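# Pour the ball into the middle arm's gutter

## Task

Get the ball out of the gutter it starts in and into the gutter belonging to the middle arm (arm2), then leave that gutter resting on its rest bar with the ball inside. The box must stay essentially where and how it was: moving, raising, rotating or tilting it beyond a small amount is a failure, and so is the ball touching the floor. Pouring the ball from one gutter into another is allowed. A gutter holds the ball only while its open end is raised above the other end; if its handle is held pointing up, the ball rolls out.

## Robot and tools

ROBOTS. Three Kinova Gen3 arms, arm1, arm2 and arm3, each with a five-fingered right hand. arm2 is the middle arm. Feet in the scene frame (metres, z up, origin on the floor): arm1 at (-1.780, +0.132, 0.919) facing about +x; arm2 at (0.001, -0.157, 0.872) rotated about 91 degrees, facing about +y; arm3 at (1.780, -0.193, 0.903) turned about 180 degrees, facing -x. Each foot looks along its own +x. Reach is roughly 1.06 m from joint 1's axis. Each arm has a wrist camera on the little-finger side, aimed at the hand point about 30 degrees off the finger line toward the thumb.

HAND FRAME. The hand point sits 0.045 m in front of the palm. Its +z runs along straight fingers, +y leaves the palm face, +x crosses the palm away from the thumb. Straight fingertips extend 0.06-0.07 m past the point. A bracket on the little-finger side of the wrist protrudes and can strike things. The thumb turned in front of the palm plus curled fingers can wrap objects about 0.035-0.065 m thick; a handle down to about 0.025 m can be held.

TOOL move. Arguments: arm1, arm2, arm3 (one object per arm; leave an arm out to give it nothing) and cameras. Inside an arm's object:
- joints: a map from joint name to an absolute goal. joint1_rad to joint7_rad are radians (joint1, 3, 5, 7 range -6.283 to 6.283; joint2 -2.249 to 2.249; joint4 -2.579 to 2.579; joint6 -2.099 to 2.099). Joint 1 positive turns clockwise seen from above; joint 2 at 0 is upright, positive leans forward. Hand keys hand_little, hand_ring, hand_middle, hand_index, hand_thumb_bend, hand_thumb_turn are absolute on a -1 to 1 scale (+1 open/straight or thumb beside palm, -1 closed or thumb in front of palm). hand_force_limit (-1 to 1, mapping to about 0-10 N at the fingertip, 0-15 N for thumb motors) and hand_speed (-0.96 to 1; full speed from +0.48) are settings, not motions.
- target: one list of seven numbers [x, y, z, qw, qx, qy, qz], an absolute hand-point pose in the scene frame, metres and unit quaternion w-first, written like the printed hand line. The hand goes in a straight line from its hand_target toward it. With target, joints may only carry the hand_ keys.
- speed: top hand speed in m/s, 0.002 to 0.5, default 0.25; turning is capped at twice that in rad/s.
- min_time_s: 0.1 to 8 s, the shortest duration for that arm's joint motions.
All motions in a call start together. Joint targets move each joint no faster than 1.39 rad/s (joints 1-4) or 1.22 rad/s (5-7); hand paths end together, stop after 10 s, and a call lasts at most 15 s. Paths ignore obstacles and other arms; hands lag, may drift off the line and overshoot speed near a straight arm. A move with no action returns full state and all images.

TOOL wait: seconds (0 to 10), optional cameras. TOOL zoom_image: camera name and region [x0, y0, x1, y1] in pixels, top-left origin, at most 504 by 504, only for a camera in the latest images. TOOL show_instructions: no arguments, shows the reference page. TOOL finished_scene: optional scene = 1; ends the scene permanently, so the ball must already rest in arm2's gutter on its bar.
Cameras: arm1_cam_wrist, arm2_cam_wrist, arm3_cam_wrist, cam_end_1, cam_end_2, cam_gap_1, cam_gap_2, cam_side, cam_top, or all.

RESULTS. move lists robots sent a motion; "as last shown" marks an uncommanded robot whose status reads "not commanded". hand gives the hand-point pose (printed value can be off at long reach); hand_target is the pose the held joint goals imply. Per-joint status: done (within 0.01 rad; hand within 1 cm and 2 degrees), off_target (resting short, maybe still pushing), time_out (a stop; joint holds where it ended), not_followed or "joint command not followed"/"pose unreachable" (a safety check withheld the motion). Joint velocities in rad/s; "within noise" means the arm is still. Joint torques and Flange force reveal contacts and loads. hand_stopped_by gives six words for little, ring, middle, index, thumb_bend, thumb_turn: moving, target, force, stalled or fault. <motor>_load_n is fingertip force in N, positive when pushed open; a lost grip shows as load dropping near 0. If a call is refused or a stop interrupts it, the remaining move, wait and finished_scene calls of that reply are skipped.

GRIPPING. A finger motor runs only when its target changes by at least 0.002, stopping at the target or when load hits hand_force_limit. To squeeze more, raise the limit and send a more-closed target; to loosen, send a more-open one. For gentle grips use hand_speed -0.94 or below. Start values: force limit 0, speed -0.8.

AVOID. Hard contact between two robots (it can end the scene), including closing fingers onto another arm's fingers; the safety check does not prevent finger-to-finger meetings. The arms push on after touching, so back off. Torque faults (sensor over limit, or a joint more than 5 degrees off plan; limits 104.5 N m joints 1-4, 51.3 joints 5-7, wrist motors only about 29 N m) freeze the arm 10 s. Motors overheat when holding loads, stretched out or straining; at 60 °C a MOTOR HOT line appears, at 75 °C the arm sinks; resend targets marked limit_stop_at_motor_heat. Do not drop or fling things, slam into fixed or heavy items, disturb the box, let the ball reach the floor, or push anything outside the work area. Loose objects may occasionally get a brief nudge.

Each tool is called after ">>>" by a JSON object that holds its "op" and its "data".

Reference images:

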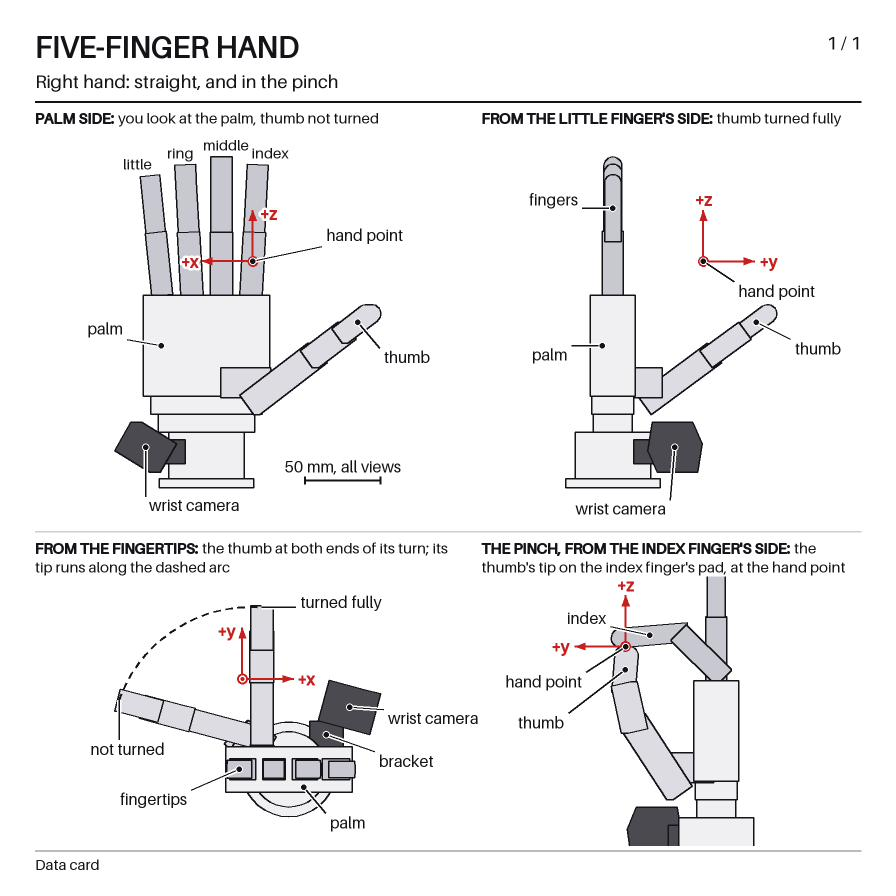

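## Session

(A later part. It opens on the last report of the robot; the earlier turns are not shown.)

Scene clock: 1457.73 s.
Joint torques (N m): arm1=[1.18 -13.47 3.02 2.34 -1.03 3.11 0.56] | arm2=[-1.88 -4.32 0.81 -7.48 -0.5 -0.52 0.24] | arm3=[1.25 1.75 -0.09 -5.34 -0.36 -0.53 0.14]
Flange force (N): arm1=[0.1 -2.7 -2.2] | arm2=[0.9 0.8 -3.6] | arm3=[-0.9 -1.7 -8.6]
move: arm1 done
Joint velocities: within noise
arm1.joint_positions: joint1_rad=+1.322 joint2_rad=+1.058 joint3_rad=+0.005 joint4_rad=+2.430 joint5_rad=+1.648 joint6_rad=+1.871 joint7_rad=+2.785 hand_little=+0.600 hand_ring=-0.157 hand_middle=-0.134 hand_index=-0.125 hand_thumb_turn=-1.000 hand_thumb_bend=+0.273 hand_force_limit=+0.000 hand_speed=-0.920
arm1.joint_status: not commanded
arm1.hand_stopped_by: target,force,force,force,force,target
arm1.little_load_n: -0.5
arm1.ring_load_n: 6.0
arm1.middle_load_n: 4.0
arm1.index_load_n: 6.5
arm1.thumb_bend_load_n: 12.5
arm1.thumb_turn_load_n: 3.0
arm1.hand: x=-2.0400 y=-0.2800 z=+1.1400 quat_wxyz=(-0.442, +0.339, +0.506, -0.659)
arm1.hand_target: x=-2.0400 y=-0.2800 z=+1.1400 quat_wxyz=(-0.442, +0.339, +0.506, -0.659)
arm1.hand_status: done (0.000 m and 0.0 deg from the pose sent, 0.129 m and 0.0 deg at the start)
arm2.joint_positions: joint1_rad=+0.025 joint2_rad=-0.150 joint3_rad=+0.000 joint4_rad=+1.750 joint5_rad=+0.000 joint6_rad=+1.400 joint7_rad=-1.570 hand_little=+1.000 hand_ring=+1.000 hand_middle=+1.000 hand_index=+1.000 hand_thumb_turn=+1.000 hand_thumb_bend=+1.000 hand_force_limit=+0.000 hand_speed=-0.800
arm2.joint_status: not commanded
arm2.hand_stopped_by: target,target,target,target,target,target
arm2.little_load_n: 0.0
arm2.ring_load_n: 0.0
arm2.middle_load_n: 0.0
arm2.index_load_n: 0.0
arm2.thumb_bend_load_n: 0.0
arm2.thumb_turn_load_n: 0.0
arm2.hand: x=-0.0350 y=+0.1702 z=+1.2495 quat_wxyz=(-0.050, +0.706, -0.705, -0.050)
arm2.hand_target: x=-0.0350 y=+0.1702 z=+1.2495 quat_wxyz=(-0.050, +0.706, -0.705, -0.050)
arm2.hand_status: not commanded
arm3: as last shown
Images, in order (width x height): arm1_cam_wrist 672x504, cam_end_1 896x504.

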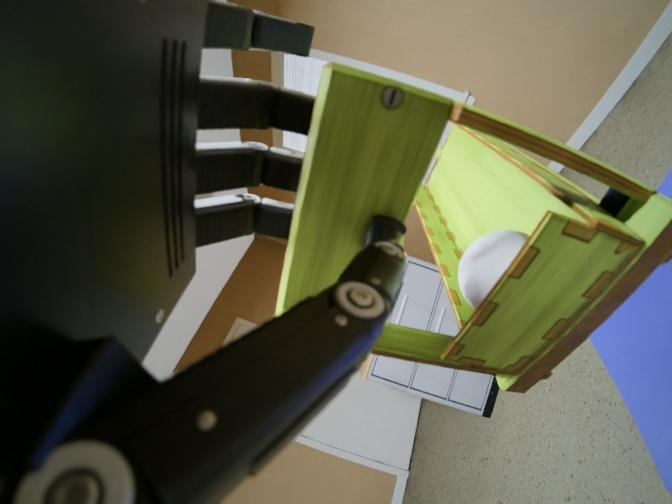

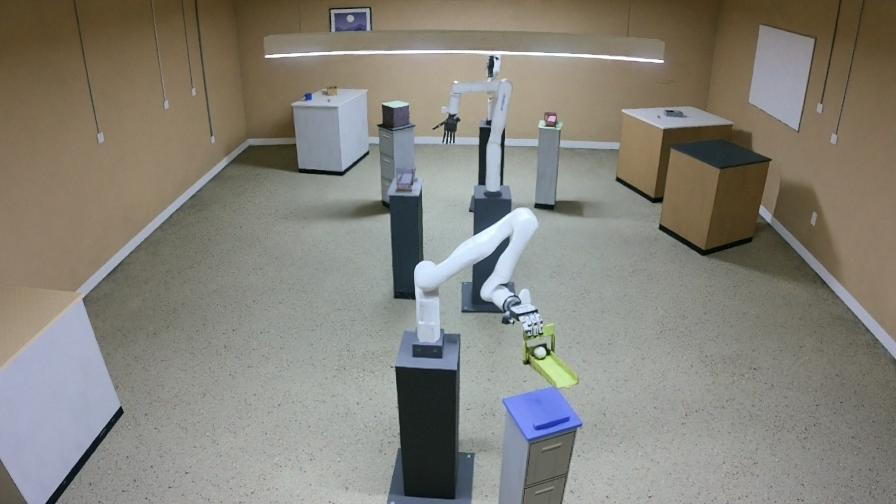

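>>> {"op": "move", "data": {"arm1": {"joints": {"joint1_rad": -0.6}, "min_time_s": 7}, "arm2": {"joints": {"joint1_rad": -0.883, "joint2_rad": 1.306, "joint3_rad": 1.11, "joint4_rad": 0.914, "joint5_rad": 0.479, "joint6_rad": 1.672, "joint7_rad": -1.754}, "min_time_s": 6}, "cameras": ["arm1_cam_wrist", "arm2_cam_wrist", "cam_side", "cam_gap_1"]}}

Scene clock: 1521.27 s.
Joint torques (N m): arm1=[1.14 -13.47 3.03 2.4 -1.01 3.11 0.55] | arm2=[-1.86 -20.18 7.81 -2.16 2.02 0.34 0.18] | arm3=[1.24 1.82 -0.08 -5.34 -0.39 -0.51 0.14]
Flange force (N): arm1=[-0.1 -2.6 -2.3] | arm2=[-9.7 -2.4 -2.6] | arm3=[-0.8 -1.7 -8.5]
move: arm1 done; arm2 done
Joint velocities: within noise
arm1.joint_positions: joint1_rad=-0.600 joint2_rad=+1.058 joint3_rad=+0.005 joint4_rad=+2.430 joint5_rad=+1.648 joint6_rad=+1.871 joint7_rad=+2.785 hand_little=+0.600 hand_ring=-0.157 hand_middle=-0.134 hand_index=-0.125 hand_thumb_turn=-1.000 hand_thumb_bend=+0.273 hand_force_limit=+0.000 hand_speed=-0.920
arm1.joint_status: all done
arm1.hand_stopped_by: target,force,force,force,force,target
arm1.little_load_n: 0.0
arm1.ring_load_n: 6.0
arm1.middle_load_n: 4.0
arm1.index_load_n: 6.5
arm1.thumb_bend_load_n: 12.5
arm1.thumb_turn_load_n: 3.0
arm1.hand: x=-1.3039 y=+0.0304 z=+1.1388 quat_wxyz=(+0.286, -0.222, +0.567, -0.740)
arm1.hand_target: x=-1.3039 y=+0.0304 z=+1.1388 quat_wxyz=(+0.286, -0.222, +0.567, -0.740)
arm1.hand_status: not commanded
arm2.joint_positions: joint1_rad=-0.883 joint2_rad=+1.306 joint3_rad=+1.110 joint4_rad=+0.914 joint5_rad=+0.479 joint6_rad=+1.672 joint7_rad=-1.754 hand_little=+1.000 hand_ring=+1.000 hand_middle=+1.000 hand_index=+1.000 hand_thumb_turn=+1.000 hand_thumb_bend=+1.000 hand_force_limit=+0.000 hand_speed=-0.800
arm2.joint_status: all done
arm2.hand_stopped_by: target,target,target,target,target,target
arm2.little_load_n: 0.0
arm2.ring_load_n: 0.0
arm2.middle_load_n: 0.0
arm2.index_load_n: 0.0
arm2.thumb_bend_load_n: 0.0
arm2.thumb_turn_load_n: -0.5
arm2.hand: x=-0.0165 y=+0.4432 z=+1.1619 quat_wxyz=(-0.500, +0.500, -0.500, +0.500)
arm2.hand_target: x=-0.0165 y=+0.4432 z=+1.1619 quat_wxyz=(-0.500, +0.500, -0.500, +0.500)
arm2.hand_status: not commanded
arm3.joint_positions: joint1_rad=+0.220 joint2_rad=-0.459 joint3_rad=-0.095 joint4_rad=+1.566 joint5_rad=-0.007 joint6_rad=+2.054 joint7_rad=-2.193 hand_little=+1.000 hand_ring=+1.000 hand_middle=+1.000 hand_index=+1.000 hand_thumb_turn=+1.000 hand_thumb_bend=+1.000 hand_force_limit=+0.000 hand_speed=-0.800
arm3.joint_status: not commanded
arm3.hand_stopped_by: target,target,target,target,target,target
arm3.little_load_n: 0.0
arm3.ring_load_n: 0.0
arm3.middle_load_n: 0.5
arm3.index_load_n: 0.0
arm3.thumb_bend_load_n: 0.0
arm3.thumb_turn_load_n: 0.0
arm3.hand: x=+1.6375 y=-0.1786 z=+1.3831 quat_wxyz=(-0.014, +0.920, -0.391, +0.002)
arm3.hand_target: x=+1.6375 y=-0.1786 z=+1.3831 quat_wxyz=(-0.014, +0.920, -0.391, +0.002)
arm3.hand_status: not commanded
pictures: arm1_cam_wrist, arm2_cam_wrist, cam_gap_1, cam_side
Images, in order (width x height): arm1_cam_wrist 672x504, arm2_cam_wrist 672x504, cam_gap_1 896x504, cam_side 896x504.

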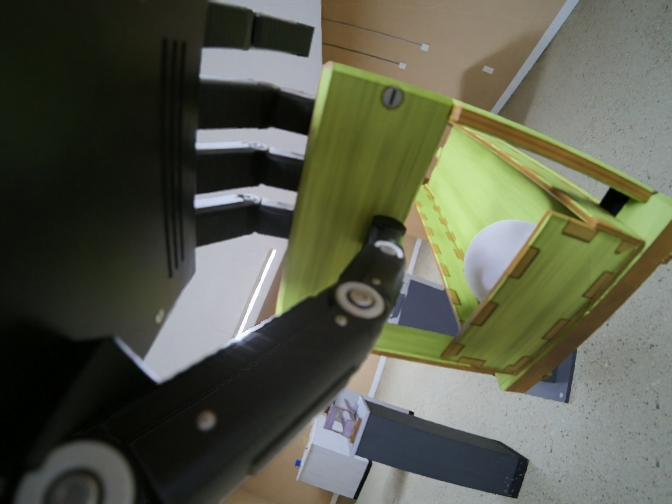

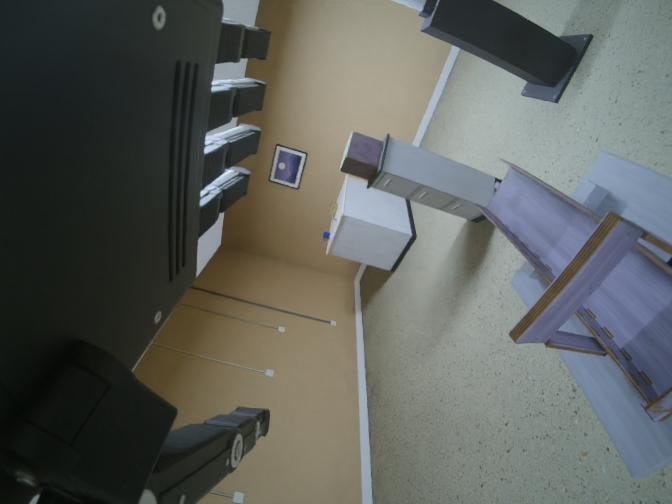

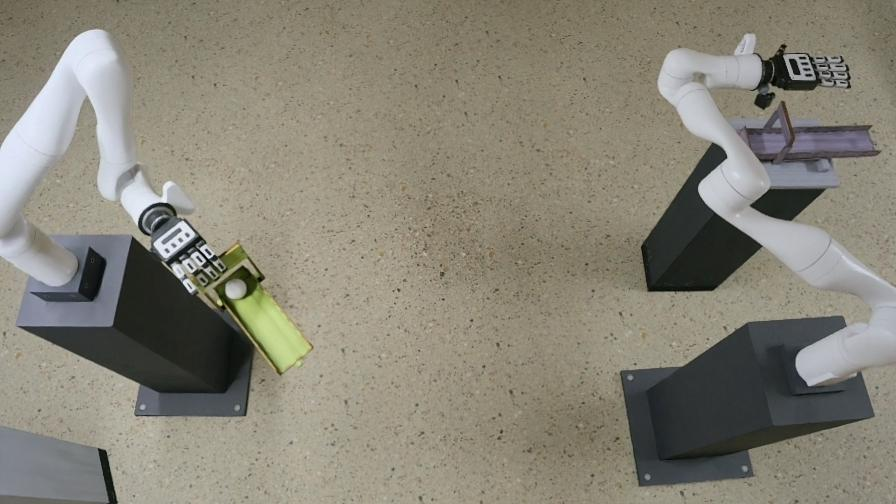

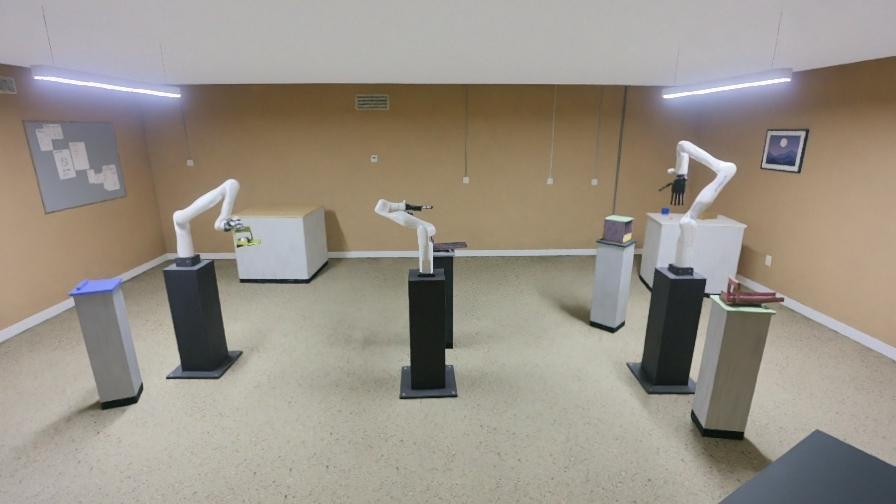

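>>> {"op": "zoom_image", "data": {"camera": "arm2_cam_wrist", "region": [472, 140, 672, 400]}}

Scaled by 1.938 from the camera's image (finer frame: 960x720).

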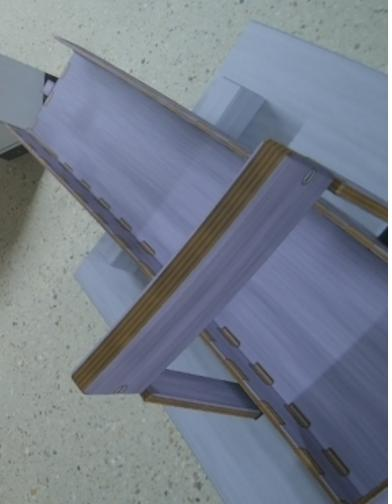

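>>> {"op": "move", "data": {"arm1": {"target": [-1.2, 0.0, 1.22, 0.561, -0.4304, 0.4304, -0.561], "speed": 0.1}, "arm2": {"target": [0.0284, 0.462, 1.051, 0.561, -0.4304, 0.4304, -0.561], "speed": 0.1}, "cameras": ["arm1_cam_wrist", "arm2_cam_wrist", "cam_side", "cam_gap_1"]}}

>>> {"op": "zoom_image", "data": {"camera": "arm2_cam_wrist", "region": [302, 30, 672, 400]}}

>>> {"op": "zoom_image", "data": {"camera": "cam_side", "region": [380, 190, 500, 290]}}

Scene clock: 1604.73 s.
Joint torques (N m): arm1=[1.16 -15.08 3.78 -1.83 -1.54 2.75 0.56] | arm2=[-1.86 -20.64 7.93 0.08 1.82 0.8 0.17] | arm3=[1.2 1.79 -0.01 -5.39 -0.38 -0.5 0.16]
Flange force (N): arm1=[-2.5 -4.1 4.9] | arm2=[-10.7 -0.4 -2.5] | arm3=[-0.7 -1.4 -8.3]
move: arm1 done; arm2 done
Joint velocities: within noise
arm1.joint_positions: joint1_rad=-0.085 joint2_rad=+0.966 joint3_rad=+0.786 joint4_rad=+2.366 joint5_rad=+3.373 joint6_rad=+2.073 joint7_rad=+2.517 hand_little=+0.600 hand_ring=-0.157 hand_middle=-0.134 hand_index=-0.125 hand_thumb_turn=-1.000 hand_thumb_bend=+0.273 hand_force_limit=+0.000 hand_speed=-0.920
arm1.joint_status: not commanded
arm1.hand_stopped_by: target,force,force,force,force,target
arm1.little_load_n: 0.0
arm1.ring_load_n: 6.0
arm1.middle_load_n: 4.0
arm1.index_load_n: 6.5
arm1.thumb_bend_load_n: 12.5
arm1.thumb_turn_load_n: 3.0
arm1.hand: x=-1.2000 y=+0.0000 z=+1.2200 quat_wxyz=(+0.561, -0.430, +0.430, -0.561)
arm1.hand_target: x=-1.2000 y=+0.0000 z=+1.2200 quat_wxyz=(+0.561, -0.430, +0.430, -0.561)
arm1.hand_status: done (0.000 m and 0.0 deg from the pose sent, 0.135 m and 47.5 deg at the start; a joint's target at an end of its range on 55 of 140 steps)
arm2.joint_positions: joint1_rad=-0.804 joint2_rad=+1.631 joint3_rad=+1.113 joint4_rad=+0.867 joint5_rad=+0.505 joint6_rad=+1.668 joint7_rad=-1.944 hand_little=+1.000 hand_ring=+1.000 hand_middle=+1.000 hand_index=+1.000 hand_thumb_turn=+1.000 hand_thumb_bend=+1.000 hand_force_limit=+0.000 hand_speed=-0.800
arm2.joint_status: not commanded
arm2.hand_stopped_by: target,target,target,target,target,target
arm2.little_load_n: 0.0
arm2.ring_load_n: 0.0
arm2.middle_load_n: 0.0
arm2.index_load_n: 0.0
arm2.thumb_bend_load_n: 0.0
arm2.thumb_turn_load_n: 0.0
arm2.hand: x=+0.0284 y=+0.4620 z=+1.0510 quat_wxyz=(-0.561, +0.430, -0.430, +0.561)
arm2.hand_target: x=+0.0284 y=+0.4620 z=+1.0510 quat_wxyz=(-0.561, +0.430, -0.430, +0.561)
arm2.hand_status: done (0.000 m and 0.0 deg from the pose sent, 0.121 m and 15.0 deg at the start)
arm3: as last shown
arm3.middle_load_n: 0.0
pictures: arm1_cam_wrist, arm2_cam_wrist, cam_gap_1, cam_side
Images, in order (width x height): arm1_cam_wrist 672x504, arm2_cam_wrist 672x504, cam_gap_1 896x504, cam_side 896x504.

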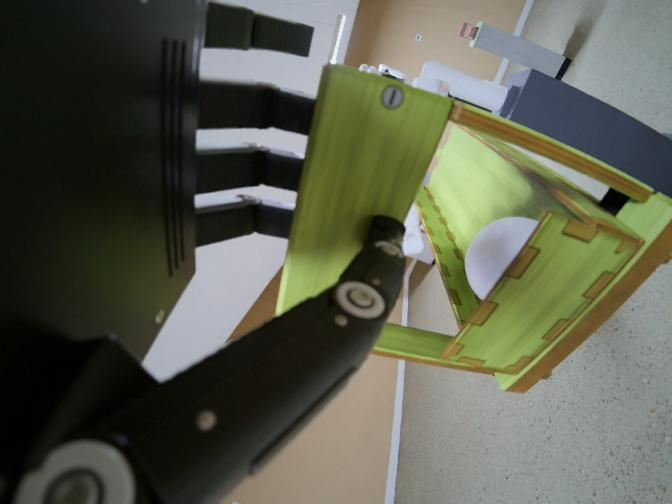

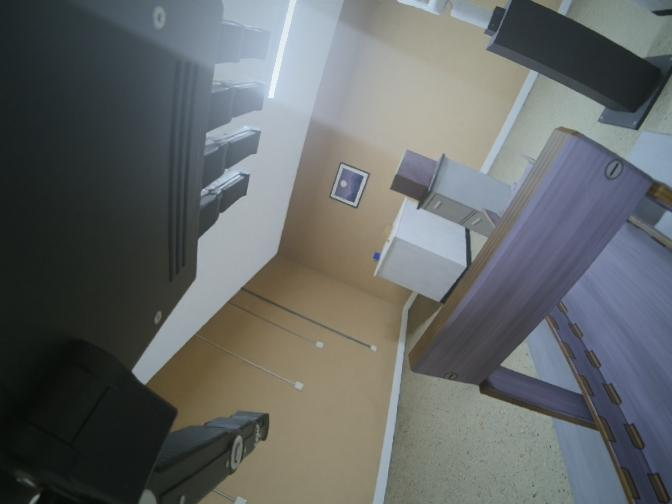

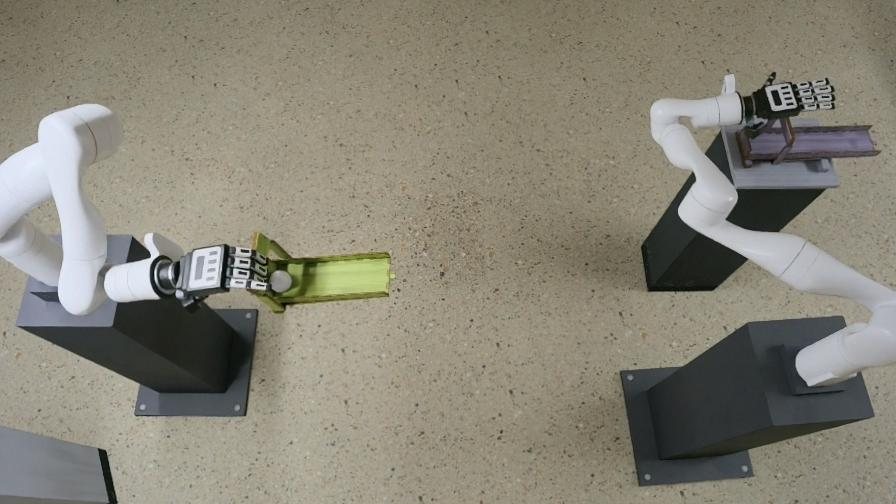

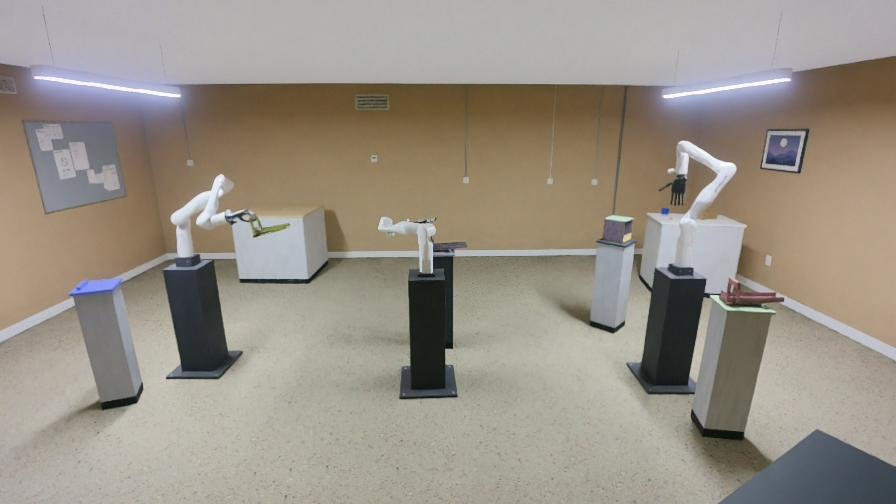

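Scaled by 1.362 from the camera's image (finer frame: 960x720).

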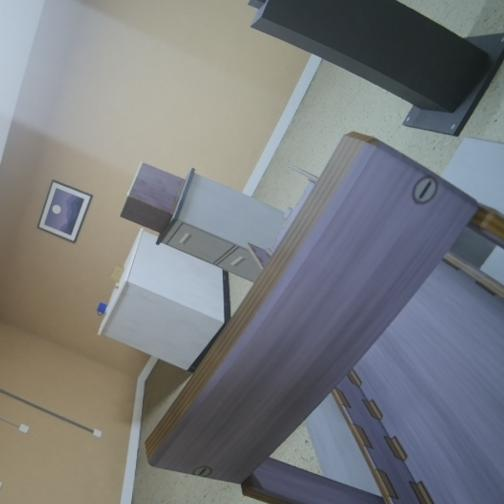

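Scaled by 4.200 from the camera's image (finer frame: 1280x720).

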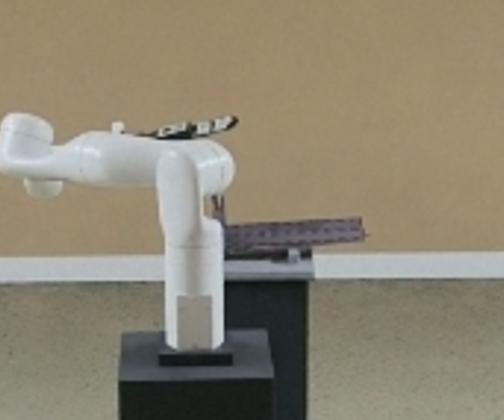

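>>> {"op": "move", "data": {"arm2": {"joints": {"hand_speed": 0.0, "hand_thumb_turn": -1.0, "hand_thumb_bend": 0.5, "hand_index": 0.4, "hand_middle": 0.4, "hand_ring": 0.4, "hand_little": 0.6}}, "cameras": []}}

>>> {"op": "move", "data": {"arm2": {"target": [0.0278, 0.4551, 1.0012, 0.561, -0.4304, 0.4304, -0.561], "speed": 0.08}, "cameras": ["arm2_cam_wrist", "cam_gap_1"]}}

>>> {"op": "zoom_image", "data": {"camera": "cam_gap_1", "region": [700, 50, 896, 200]}}

Scene clock: 1645.73 s.
Joint torques (N m): arm1=[1.17 -15.06 3.81 -1.83 -1.55 2.75 0.57] | arm2=[-1.87 -20.61 7.91 0.09 1.81 0.79 0.19] | arm3=[1.21 1.78 -0.02 -5.38 -0.39 -0.5 0.15]
Flange force (N): arm1=[-2.5 -4.1 4.9] | arm2=[-10.8 -0.4 -2.6] | arm3=[-0.7 -1.5 -8.3]
move: arm2 done
Joint velocities: within noise
arm1, arm3: as last shown
arm2.joint_positions: joint1_rad=-0.804 joint2_rad=+1.631 joint3_rad=+1.113 joint4_rad=+0.867 joint5_rad=+0.505 joint6_rad=+1.668 joint7_rad=-1.944 hand_little=+0.600 hand_ring=+0.400 hand_middle=+0.400 hand_index=+0.400 hand_thumb_turn=-1.000 hand_thumb_bend=+0.500 hand_force_limit=+0.000 hand_speed=+0.000
arm2.joint_status: all done
arm2.hand_stopped_by: target,target,target,target,target,target
arm2.little_load_n: 0.0
arm2.ring_load_n: 0.0
arm2.middle_load_n: 0.0
arm2.index_load_n: 0.0
arm2.thumb_bend_load_n: 0.0
arm2.thumb_turn_load_n: 0.0
arm2.hand: x=+0.0284 y=+0.4620 z=+1.0510 quat_wxyz=(-0.561, +0.430, -0.430, +0.561)
arm2.hand_target: x=+0.0284 y=+0.4620 z=+1.0510 quat_wxyz=(-0.561, +0.430, -0.430, +0.561)
arm2.hand_status: not commanded

Scene clock: 1646.87 s.
Joint torques (N m): arm1=[1.18 -15.08 3.76 -1.87 -1.56 2.75 0.55] | arm2=[-1.91 -20.57 7.65 0.43 1.74 0.91 0.18] | arm3=[1.23 1.83 -0.04 -5.37 -0.38 -0.48 0.17]
Flange force (N): arm1=[-2.6 -4.2 4.8] | arm2=[-11.1 0.4 -3.0] | arm3=[-0.7 -1.6 -8.2]
move: arm2 done
Joint velocities: within noise
arm1, arm3: as last shown
arm1.thumb_turn_load_n: 3.5
arm2.joint_positions: joint1_rad=-0.797 joint2_rad=+1.707 joint3_rad=+1.087 joint4_rad=+0.826 joint5_rad=+0.468 joint6_rad=+1.698 joint7_rad=-2.000 hand_little=+0.600 hand_ring=+0.400 hand_middle=+0.400 hand_index=+0.400 hand_thumb_turn=-1.000 hand_thumb_bend=+0.500 hand_force_limit=+0.000 hand_speed=+0.000
arm2.joint_status: not commanded
arm2.hand_stopped_by: target,target,target,target,target,target
arm2.little_load_n: 0.0
arm2.ring_load_n: 0.0
arm2.middle_load_n: 0.0
arm2.index_load_n: 0.0
arm2.thumb_bend_load_n: 0.0
arm2.thumb_turn_load_n: 0.0
arm2.hand: x=+0.0278 y=+0.4551 z=+1.0012 quat_wxyz=(-0.561, +0.430, -0.430, +0.561)
arm2.hand_target: x=+0.0278 y=+0.4551 z=+1.0012 quat_wxyz=(-0.561, +0.430, -0.430, +0.561)
arm2.hand_status: done (0.000 m and 0.0 deg from the pose sent, 0.050 m and 0.0 deg at the start)
Images, in order (width x height): arm2_cam_wrist 672x504, cam_gap_1 896x504.

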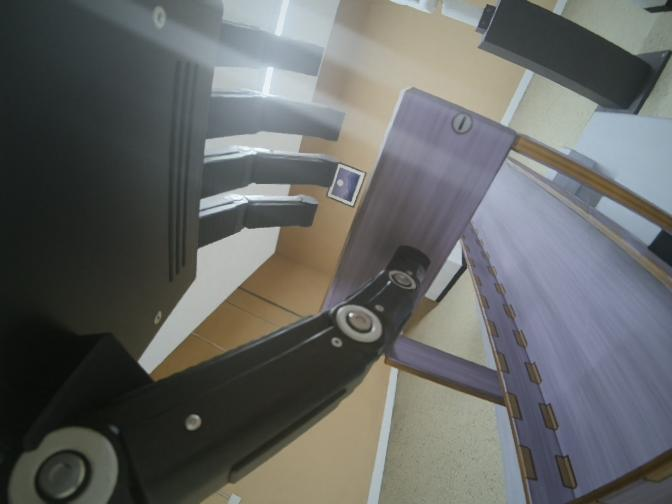

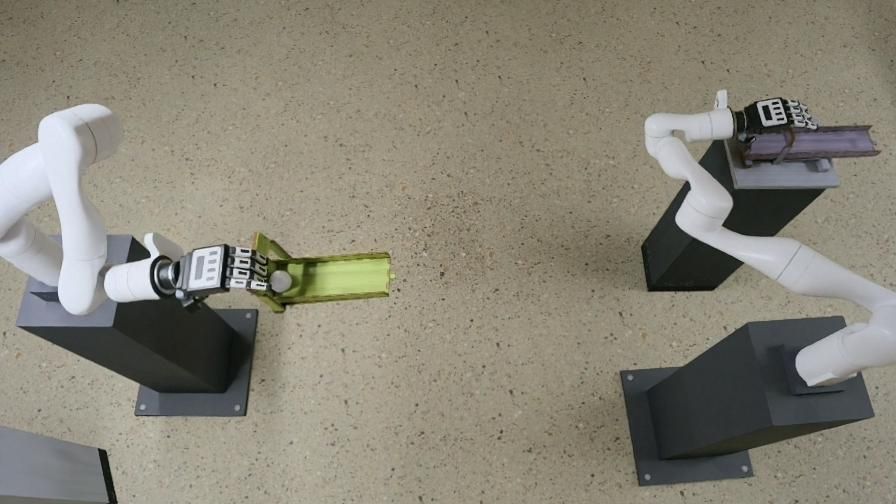

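Scaled by 2.571 from the camera's image (finer frame: 1280x720).

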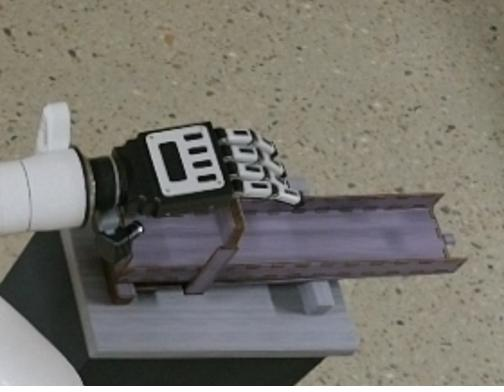

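>>> {"op": "move", "data": {"arm2": {"target": [0.0343, 0.4551, 0.9765, 0.561, -0.4304, 0.4304, -0.561], "speed": 0.05}, "cameras": ["arm2_cam_wrist", "cam_gap_1"]}}

>>> {"op": "zoom_image", "data": {"camera": "cam_gap_1", "region": [700, 50, 896, 200]}}

>>> {"op": "zoom_image", "data": {"camera": "arm2_cam_wrist", "region": [180, 0, 600, 420]}}

Scene clock: 1664.50 s.
Joint torques (N m): arm1=[1.17 -15.05 3.76 -1.83 -1.56 2.74 0.57] | arm2=[-1.87 -20.53 7.47 0.63 1.72 0.98 0.18] | arm3=[1.24 1.8 -0.01 -5.35 -0.37 -0.51 0.15]
Flange force (N): arm1=[-2.5 -4.2 4.9] | arm2=[-11.6 0.9 -3.4] | arm3=[-0.7 -1.5 -8.4]
move: arm2 done
Joint velocities: within noise
arm1, arm3: as last shown
arm2.joint_positions: joint1_rad=-0.778 joint2_rad=+1.747 joint3_rad=+1.077 joint4_rad=+0.796 joint5_rad=+0.454 joint6_rad=+1.706 joint7_rad=-2.027 hand_little=+0.600 hand_ring=+0.400 hand_middle=+0.400 hand_index=+0.400 hand_thumb_turn=-1.000 hand_thumb_bend=+0.500 hand_force_limit=+0.000 hand_speed=+0.000
arm2.joint_status: not commanded
arm2.hand_stopped_by: target,target,target,target,target,target
arm2.little_load_n: 0.0
arm2.ring_load_n: 0.0
arm2.middle_load_n: 0.0
arm2.index_load_n: 0.0
arm2.thumb_bend_load_n: 0.5
arm2.thumb_turn_load_n: 0.0
arm2.hand: x=+0.0343 y=+0.4551 z=+0.9765 quat_wxyz=(-0.561, +0.430, -0.430, +0.561)
arm2.hand_target: x=+0.0343 y=+0.4551 z=+0.9765 quat_wxyz=(-0.561, +0.430, -0.430, +0.561)
arm2.hand_status: done (0.000 m and 0.0 deg from the pose sent, 0.026 m and 0.0 deg at the start)
Images, in order (width x height): arm2_cam_wrist 672x504, cam_gap_1 896x504.

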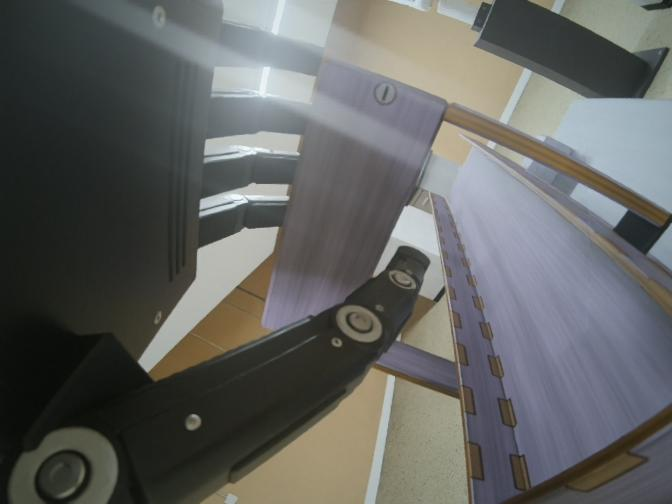

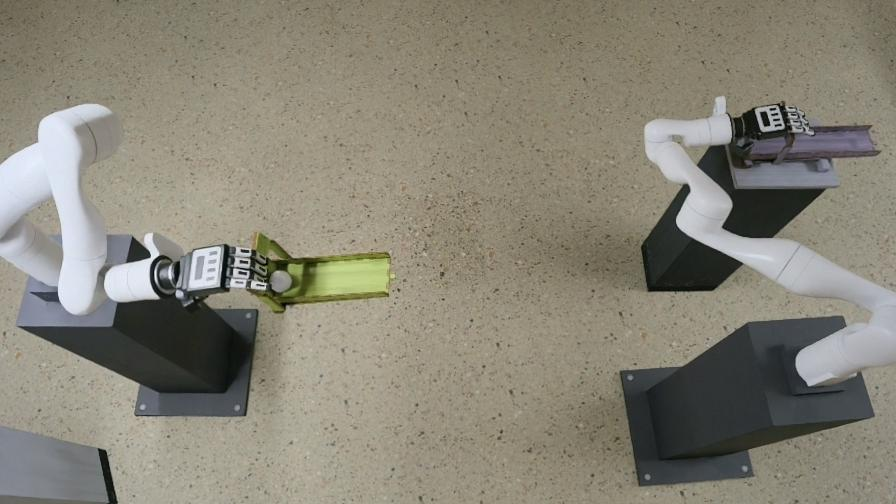

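Scaled by 2.571 from the camera's image (finer frame: 1280x720).

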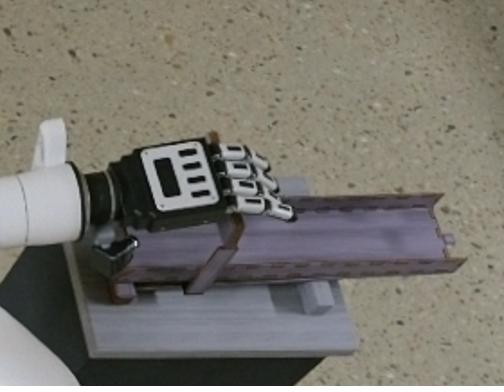

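Scaled by 1.200 from the camera's image (finer frame: 960x720).

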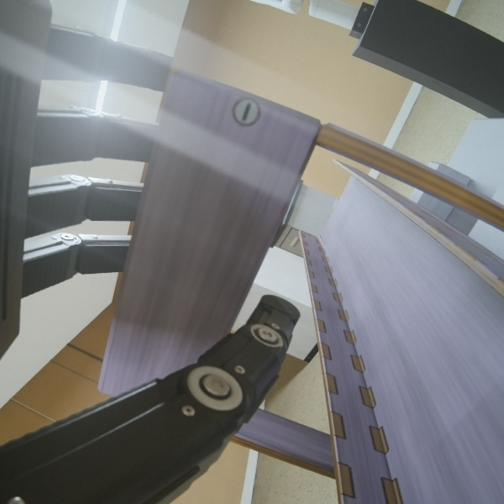

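>>> {"op": "move", "data": {"arm2": {"joints": {"hand_speed": -0.9, "hand_force_limit": -0.85, "hand_thumb_bend": -0.4, "hand_index": -0.3, "hand_middle": -0.3, "hand_ring": -0.3}}, "cameras": ["arm2_cam_wrist"]}}

>>> {"op": "move", "data": {"arm2": {"joints": {"hand_speed": -0.9, "hand_force_limit": -0.1, "hand_thumb_bend": -0.6, "hand_index": -0.6, "hand_middle": -0.6}}, "cameras": []}}

>>> {"op": "move", "data": {"arm2": {"joints": {"hand_speed": -0.9, "hand_force_limit": -0.6, "hand_ring": -0.6}}, "cameras": ["arm2_cam_wrist", "cam_gap_1", "cam_side"]}}

Scene clock: 1678.80 s.
Joint torques (N m): arm1=[1.16 -15.06 3.79 -1.86 -1.55 2.75 0.56] | arm2=[-2.54 -19.55 6.25 -0.02 0.94 0.54 0.2] | arm3=[1.26 1.83 -0.04 -5.36 -0.39 -0.49 0.13]
Flange force (N): arm1=[-2.6 -4.1 4.8] | arm2=[-11.2 -1.7 -1.3] | arm3=[-0.8 -1.7 -8.3]
move: arm2 off_target
Joint velocities: within noise
arm1, arm3: as last shown
arm2.joint_positions: joint1_rad=-0.778 joint2_rad=+1.747 joint3_rad=+1.077 joint4_rad=+0.796 joint5_rad=+0.454 joint6_rad=+1.706 joint7_rad=-2.027 hand_little=+0.600 hand_ring=-0.046 hand_middle=-0.028 hand_index=-0.009 hand_thumb_turn=-1.000 hand_thumb_bend=+0.266 hand_force_limit=-0.850 hand_speed=-0.900
arm2.joint_status: hand_ring off_target (ended at -0.046, target -0.300); hand_middle off_target (ended at -0.028, target -0.300); hand_index off_target (ended at -0.009, target -0.300); hand_thumb_bend off_target (ended at +0.266, target -0.400); the others done
arm2.hand_stopped_by: target,force,force,force,force,target
arm2.little_load_n: 0.0
arm2.ring_load_n: 1.0
arm2.middle_load_n: 0.5
arm2.index_load_n: 0.5
arm2.thumb_bend_load_n: 1.5
arm2.thumb_turn_load_n: 0.0
arm2.hand: x=+0.0343 y=+0.4551 z=+0.9765 quat_wxyz=(-0.561, +0.430, -0.430, +0.561)
arm2.hand_target: x=+0.0343 y=+0.4551 z=+0.9765 quat_wxyz=(-0.561, +0.430, -0.430, +0.561)
arm2.hand_status: not commanded
Images, in order (width x height): arm2_cam_wrist 672x504.

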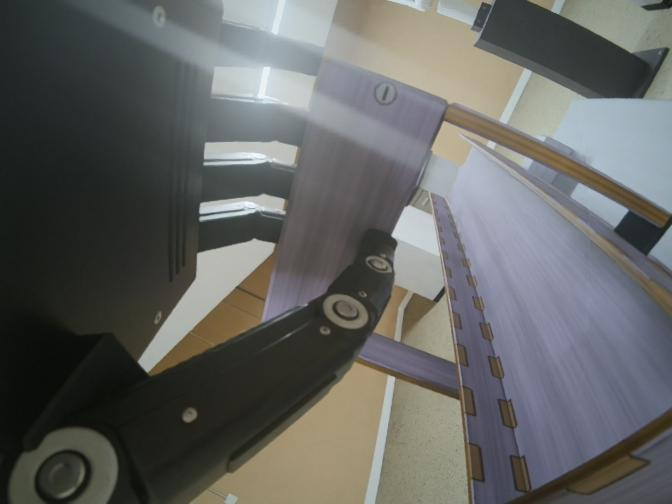

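Scene clock: 1680.07 s.
Joint torques (N m): arm1=[1.16 -15.04 3.79 -1.87 -1.56 2.75 0.56] | arm2=[-4.42 -16.93 3.41 -1.23 -0.8 -0.34 0.41] | arm3=[1.2 1.79 -0.01 -5.38 -0.4 -0.5 0.18]
Flange force (N): arm1=[-2.6 -4.2 4.8] | arm2=[-12.0 -7.4 3.1] | arm3=[-0.7 -1.4 -8.3]
move: arm2 off_target
Joint velocities: within noise
arm1, arm3: as last shown
arm1.thumb_turn_load_n: 3.0
arm2.joint_positions: joint1_rad=-0.778 joint2_rad=+1.747 joint3_rad=+1.077 joint4_rad=+0.796 joint5_rad=+0.454 joint6_rad=+1.706 joint7_rad=-2.027 hand_little=+0.600 hand_ring=-0.046 hand_middle=-0.062 hand_index=-0.053 hand_thumb_turn=-1.000 hand_thumb_bend=+0.251 hand_force_limit=-0.100 hand_speed=-0.900
arm2.joint_status: hand_middle off_target (ended at -0.062, target -0.600); hand_index off_target (ended at -0.053, target -0.600); hand_thumb_bend off_target (ended at +0.251, target -0.600); the others done
arm2.hand_stopped_by: target,force,force,force,force,target
arm2.little_load_n: 0.0
arm2.ring_load_n: 0.0
arm2.middle_load_n: 4.0
arm2.index_load_n: 5.5
arm2.thumb_bend_load_n: 7.0
arm2.thumb_turn_load_n: 0.0
arm2.hand: x=+0.0343 y=+0.4551 z=+0.9765 quat_wxyz=(-0.561, +0.430, -0.430, +0.561)
arm2.hand_target: x=+0.0343 y=+0.4551 z=+0.9765 quat_wxyz=(-0.561, +0.430, -0.430, +0.561)
arm2.hand_status: not commanded
arm3.thumb_bend_load_n: -0.5

Scene clock: 1681.33 s.
Joint torques (N m): arm1=[1.16 -15.06 3.8 -1.87 -1.55 2.73 0.55] | arm2=[-4.17 -16.61 3.19 -1.18 -0.97 -0.39 0.37] | arm3=[1.18 1.83 -0.05 -5.36 -0.35 -0.46 0.17]
Flange force (N): arm1=[-2.6 -4.1 4.7] | arm2=[-11.7 -8.2 3.1] | arm3=[-0.7 -1.5 -8.2]
move: arm2 off_target
Joint velocities: within noise
arm1, arm3: as last shown
arm1.middle_load_n: 3.5
arm2.joint_positions: joint1_rad=-0.778 joint2_rad=+1.747 joint3_rad=+1.077 joint4_rad=+0.796 joint5_rad=+0.454 joint6_rad=+1.706 joint7_rad=-2.027 hand_little=+0.600 hand_ring=-0.072 hand_middle=-0.062 hand_index=-0.053 hand_thumb_turn=-1.000 hand_thumb_bend=+0.251 hand_force_limit=-0.600 hand_speed=-0.900
arm2.joint_status: hand_ring off_target (ended at -0.072, target -0.600); the others done
arm2.hand_stopped_by: target,force,force,force,force,target
arm2.little_load_n: 0.0
arm2.ring_load_n: 3.0
arm2.middle_load_n: 3.5
arm2.index_load_n: 5.0
arm2.thumb_bend_load_n: 7.5
arm2.thumb_turn_load_n: 0.0
arm2.hand: x=+0.0343 y=+0.4551 z=+0.9765 quat_wxyz=(-0.561, +0.430, -0.430, +0.561)
arm2.hand_target: x=+0.0343 y=+0.4551 z=+0.9765 quat_wxyz=(-0.561, +0.430, -0.430, +0.561)
arm2.hand_status: not commanded
arm3.little_load_n: -0.5
arm3.thumb_bend_load_n: 0.0
Images, in order (width x height): arm2_cam_wrist 672x504, cam_gap_1 896x504, cam_side 896x504.

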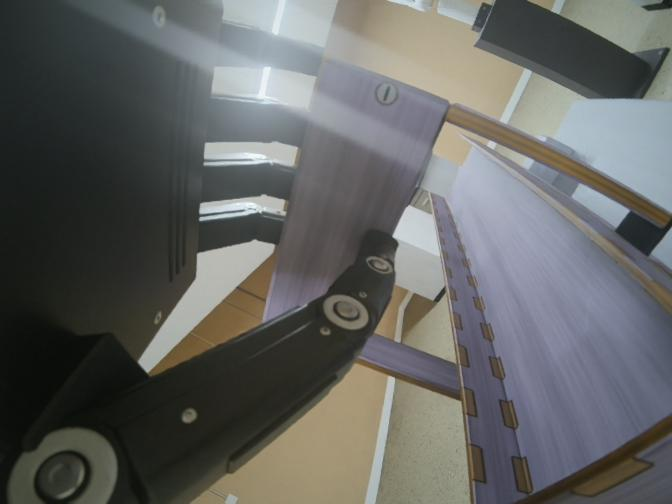

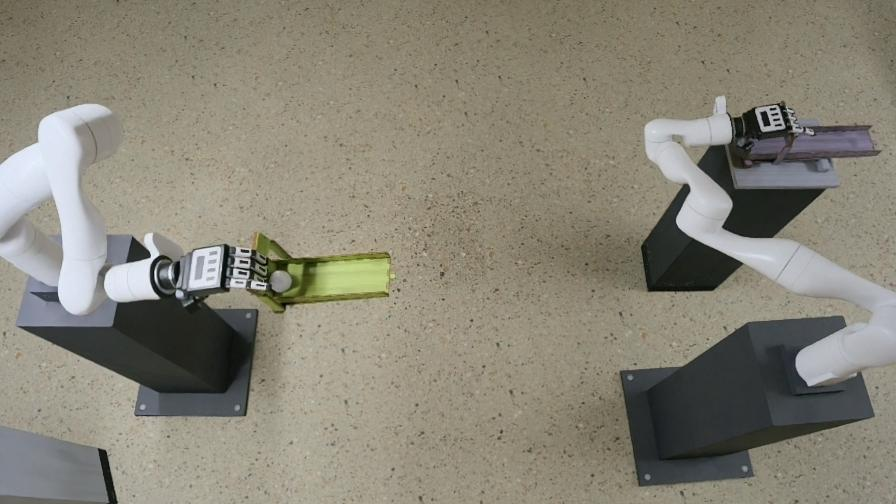

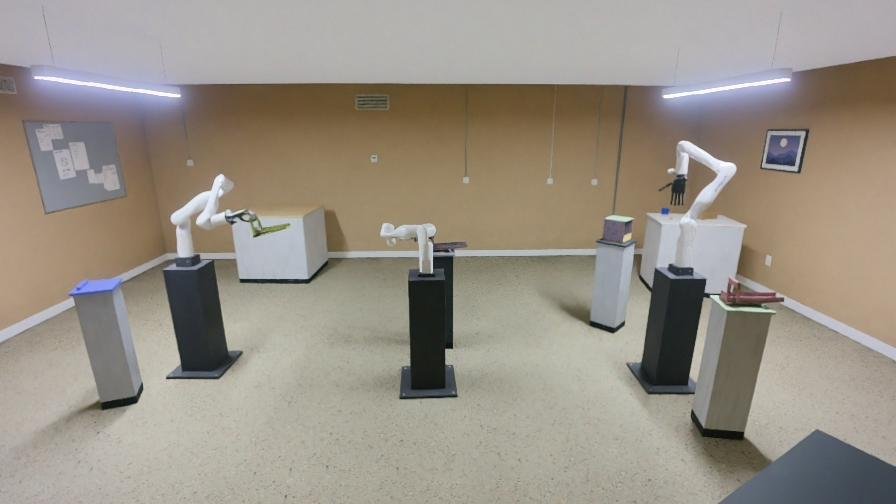

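>>> {"op": "move", "data": {"arm2": {"target": [0.0343, 0.4551, 0.9825, 0.561, -0.4304, 0.4304, -0.561], "speed": 0.02}, "cameras": []}}

>>> {"op": "move", "data": {"arm2": {"joints": {"hand_speed": -0.92, "hand_force_limit": 0.0, "hand_thumb_bend": -0.65, "hand_index": -0.65, "hand_middle": -0.65, "hand_ring": -0.65}}, "cameras": ["arm2_cam_wrist", "cam_gap_1", "cam_side"]}}

>>> {"op": "zoom_image", "data": {"camera": "cam_side", "region": [380, 190, 500, 290]}}

>>> {"op": "zoom_image", "data": {"camera": "cam_gap_1", "region": [700, 50, 896, 200]}}

Scene clock: 1697.67 s.
Joint torques (N m): arm1=[1.16 -15.11 3.77 -1.86 -1.55 2.73 0.55] | arm2=[-1.86 -21.14 8.36 0.75 2.36 1.27 0.16] | arm3=[1.22 1.78 -0.1 -5.35 -0.42 -0.51 0.16]
Flange force (N): arm1=[-2.5 -4.0 4.7] | arm2=[-11.2 2.5 -3.6] | arm3=[-0.9 -1.7 -8.5]
move: arm2 done
Joint velocities: within noise
arm1: as last shown
arm1.middle_load_n: 4.0
arm2.joint_positions: joint1_rad=-0.783 joint2_rad=+1.737 joint3_rad=+1.079 joint4_rad=+0.809 joint5_rad=+0.458 joint6_rad=+1.699 joint7_rad=-2.022 hand_little=+0.600 hand_ring=-0.073 hand_middle=-0.063 hand_index=-0.053 hand_thumb_turn=-1.000 hand_thumb_bend=+0.251 hand_force_limit=-0.600 hand_speed=-0.900
arm2.joint_status: not commanded
arm2.hand_stopped_by: target,force,force,force,force,target
arm2.little_load_n: 0.0
arm2.ring_load_n: 0.5
arm2.middle_load_n: 0.0
arm2.index_load_n: 0.5
arm2.thumb_bend_load_n: 4.0
arm2.thumb_turn_load_n: 0.0
arm2.hand: x=+0.0343 y=+0.4551 z=+0.9825 quat_wxyz=(-0.561, +0.430, -0.430, +0.561)
arm2.hand_target: x=+0.0343 y=+0.4551 z=+0.9825 quat_wxyz=(-0.561, +0.430, -0.430, +0.561)
arm2.hand_status: done (0.000 m and 0.0 deg from the pose sent, 0.006 m and 0.0 deg at the start)
arm3.joint_positions: joint1_rad=+0.220 joint2_rad=-0.459 joint3_rad=-0.095 joint4_rad=+1.566 joint5_rad=-0.007 joint6_rad=+2.054 joint7_rad=-2.193 hand_little=+1.000 hand_ring=+1.000 hand_middle=+1.000 hand_index=+1.000 hand_thumb_turn=+1.000 hand_thumb_bend=+1.000 hand_force_limit=+0.000 hand_speed=-0.800
arm3.joint_status: not commanded
arm3.hand_stopped_by: target,target,target,target,target,target
arm3.little_load_n: 0.0
arm3.ring_load_n: 0.0
arm3.middle_load_n: 0.0
arm3.index_load_n: 0.0
arm3.thumb_bend_load_n: 0.0
arm3.thumb_turn_load_n: 0.0
arm3.hand: x=+1.6375 y=-0.1786 z=+1.3831 quat_wxyz=(-0.014, +0.920, -0.391, +0.002)
arm3.hand_target: x=+1.6375 y=-0.1786 z=+1.3831 quat_wxyz=(-0.014, +0.920, -0.391, +0.002)
arm3.hand_status: not commanded

Scene clock: 1698.33 s.
Joint torques (N m): arm1=[1.17 -15.07 3.78 -1.83 -1.57 2.73 0.54] | arm2=[-1.53 -17.7 5.36 0.18 0.55 -0.02 0.31] | arm3=[1.25 1.8 -0.04 -5.35 -0.36 -0.52 0.15]
Flange force (N): arm1=[-2.5 -4.1 4.8] | arm2=[-9.8 -5.4 -1.9] | arm3=[-0.7 -1.6 -8.5]
move: arm2 off_target
Joint velocities: within noise
arm1.joint_positions: joint1_rad=-0.085 joint2_rad=+0.966 joint3_rad=+0.786 joint4_rad=+2.366 joint5_rad=+3.373 joint6_rad=+2.073 joint7_rad=+2.517 hand_little=+0.600 hand_ring=-0.157 hand_middle=-0.134 hand_index=-0.125 hand_thumb_turn=-1.000 hand_thumb_bend=+0.273 hand_force_limit=+0.000 hand_speed=-0.920
arm1.joint_status: not commanded
arm1.hand_stopped_by: target,force,force,force,force,target
arm1.little_load_n: 0.0
arm1.ring_load_n: 6.0
arm1.middle_load_n: 4.0
arm1.index_load_n: 6.5
arm1.thumb_bend_load_n: 12.5
arm1.thumb_turn_load_n: 3.5
arm1.hand: x=-1.2000 y=+0.0000 z=+1.2200 quat_wxyz=(+0.561, -0.430, +0.430, -0.561)
arm1.hand_target: x=-1.2000 y=+0.0000 z=+1.2200 quat_wxyz=(+0.561, -0.430, +0.430, -0.561)
arm1.hand_status: not commanded
arm2.joint_positions: joint1_rad=-0.783 joint2_rad=+1.737 joint3_rad=+1.079 joint4_rad=+0.809 joint5_rad=+0.458 joint6_rad=+1.699 joint7_rad=-2.022 hand_little=+0.600 hand_ring=-0.130 hand_middle=-0.128 hand_index=-0.118 hand_thumb_turn=-1.000 hand_thumb_bend=+0.236 hand_force_limit=+0.000 hand_speed=-0.920
arm2.joint_status: hand_ring off_target (ended at -0.130, target -0.650); hand_middle off_target (ended at -0.128, target -0.650); hand_index off_target (ended at -0.118, target -0.650); hand_thumb_bend off_target (ended at +0.236, target -0.650); the others done
arm2.hand_stopped_by: target,force,force,force,force,target
arm2.little_load_n: -0.5
arm2.ring_load_n: 5.0
arm2.middle_load_n: 5.0
arm2.index_load_n: 5.5
arm2.thumb_bend_load_n: 9.5
arm2.thumb_turn_load_n: 0.0
arm2.hand: x=+0.0343 y=+0.4551 z=+0.9826 quat_wxyz=(-0.561, +0.430, -0.430, +0.561)
arm2.hand_target: x=+0.0343 y=+0.4551 z=+0.9825 quat_wxyz=(-0.561, +0.430, -0.430, +0.561)
arm2.hand_status: not commanded
arm3: as last shown
Images, in order (width x height): arm2_cam_wrist 672x504, cam_gap_1 896x504, cam_side 896x504.

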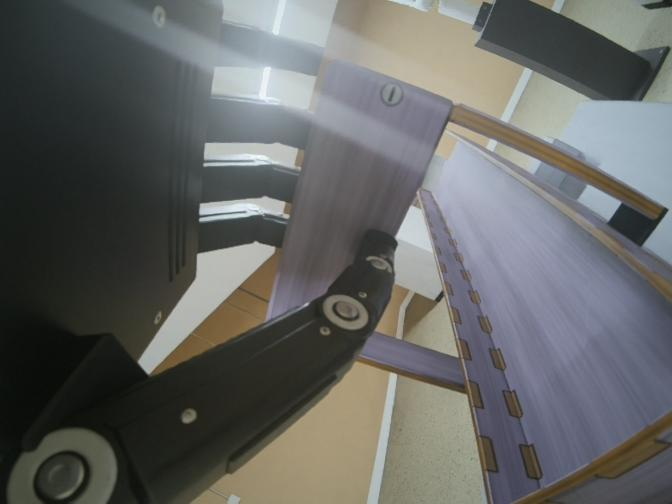

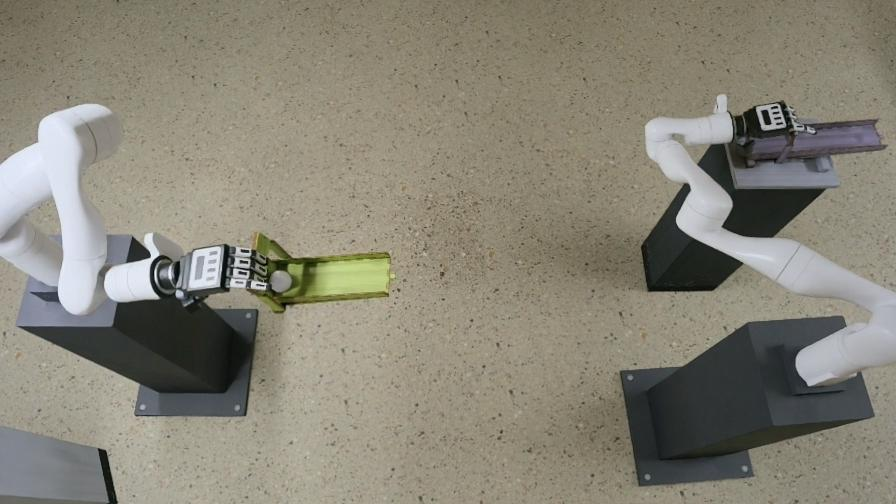

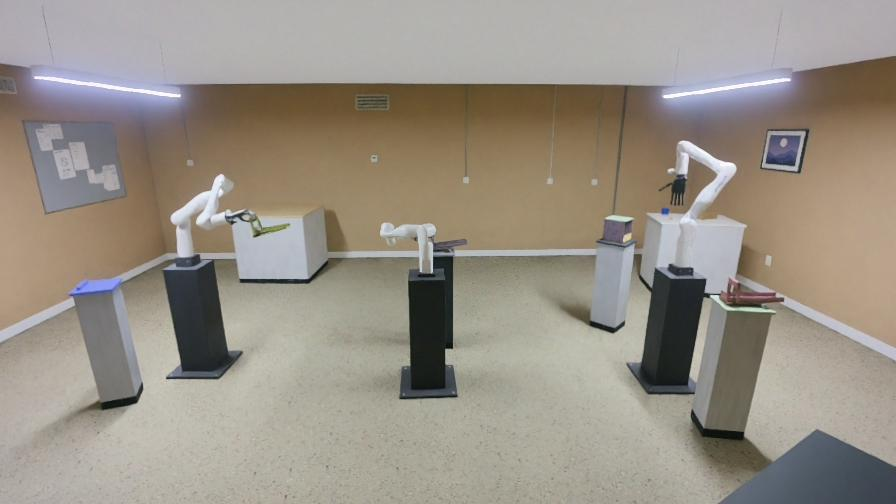

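Scaled by 4.200 from the camera's image (finer frame: 1280x720).

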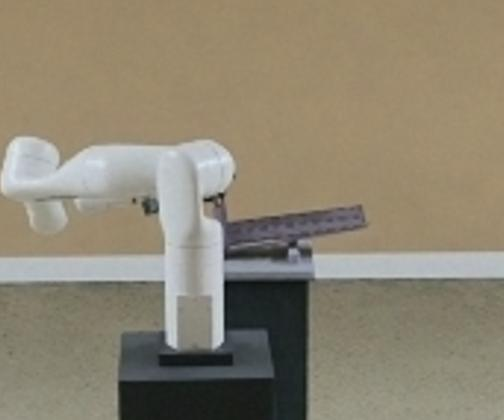

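Scaled by 2.571 from the camera's image (finer frame: 1280x720).

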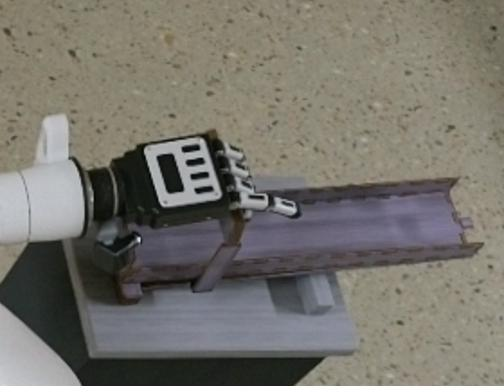

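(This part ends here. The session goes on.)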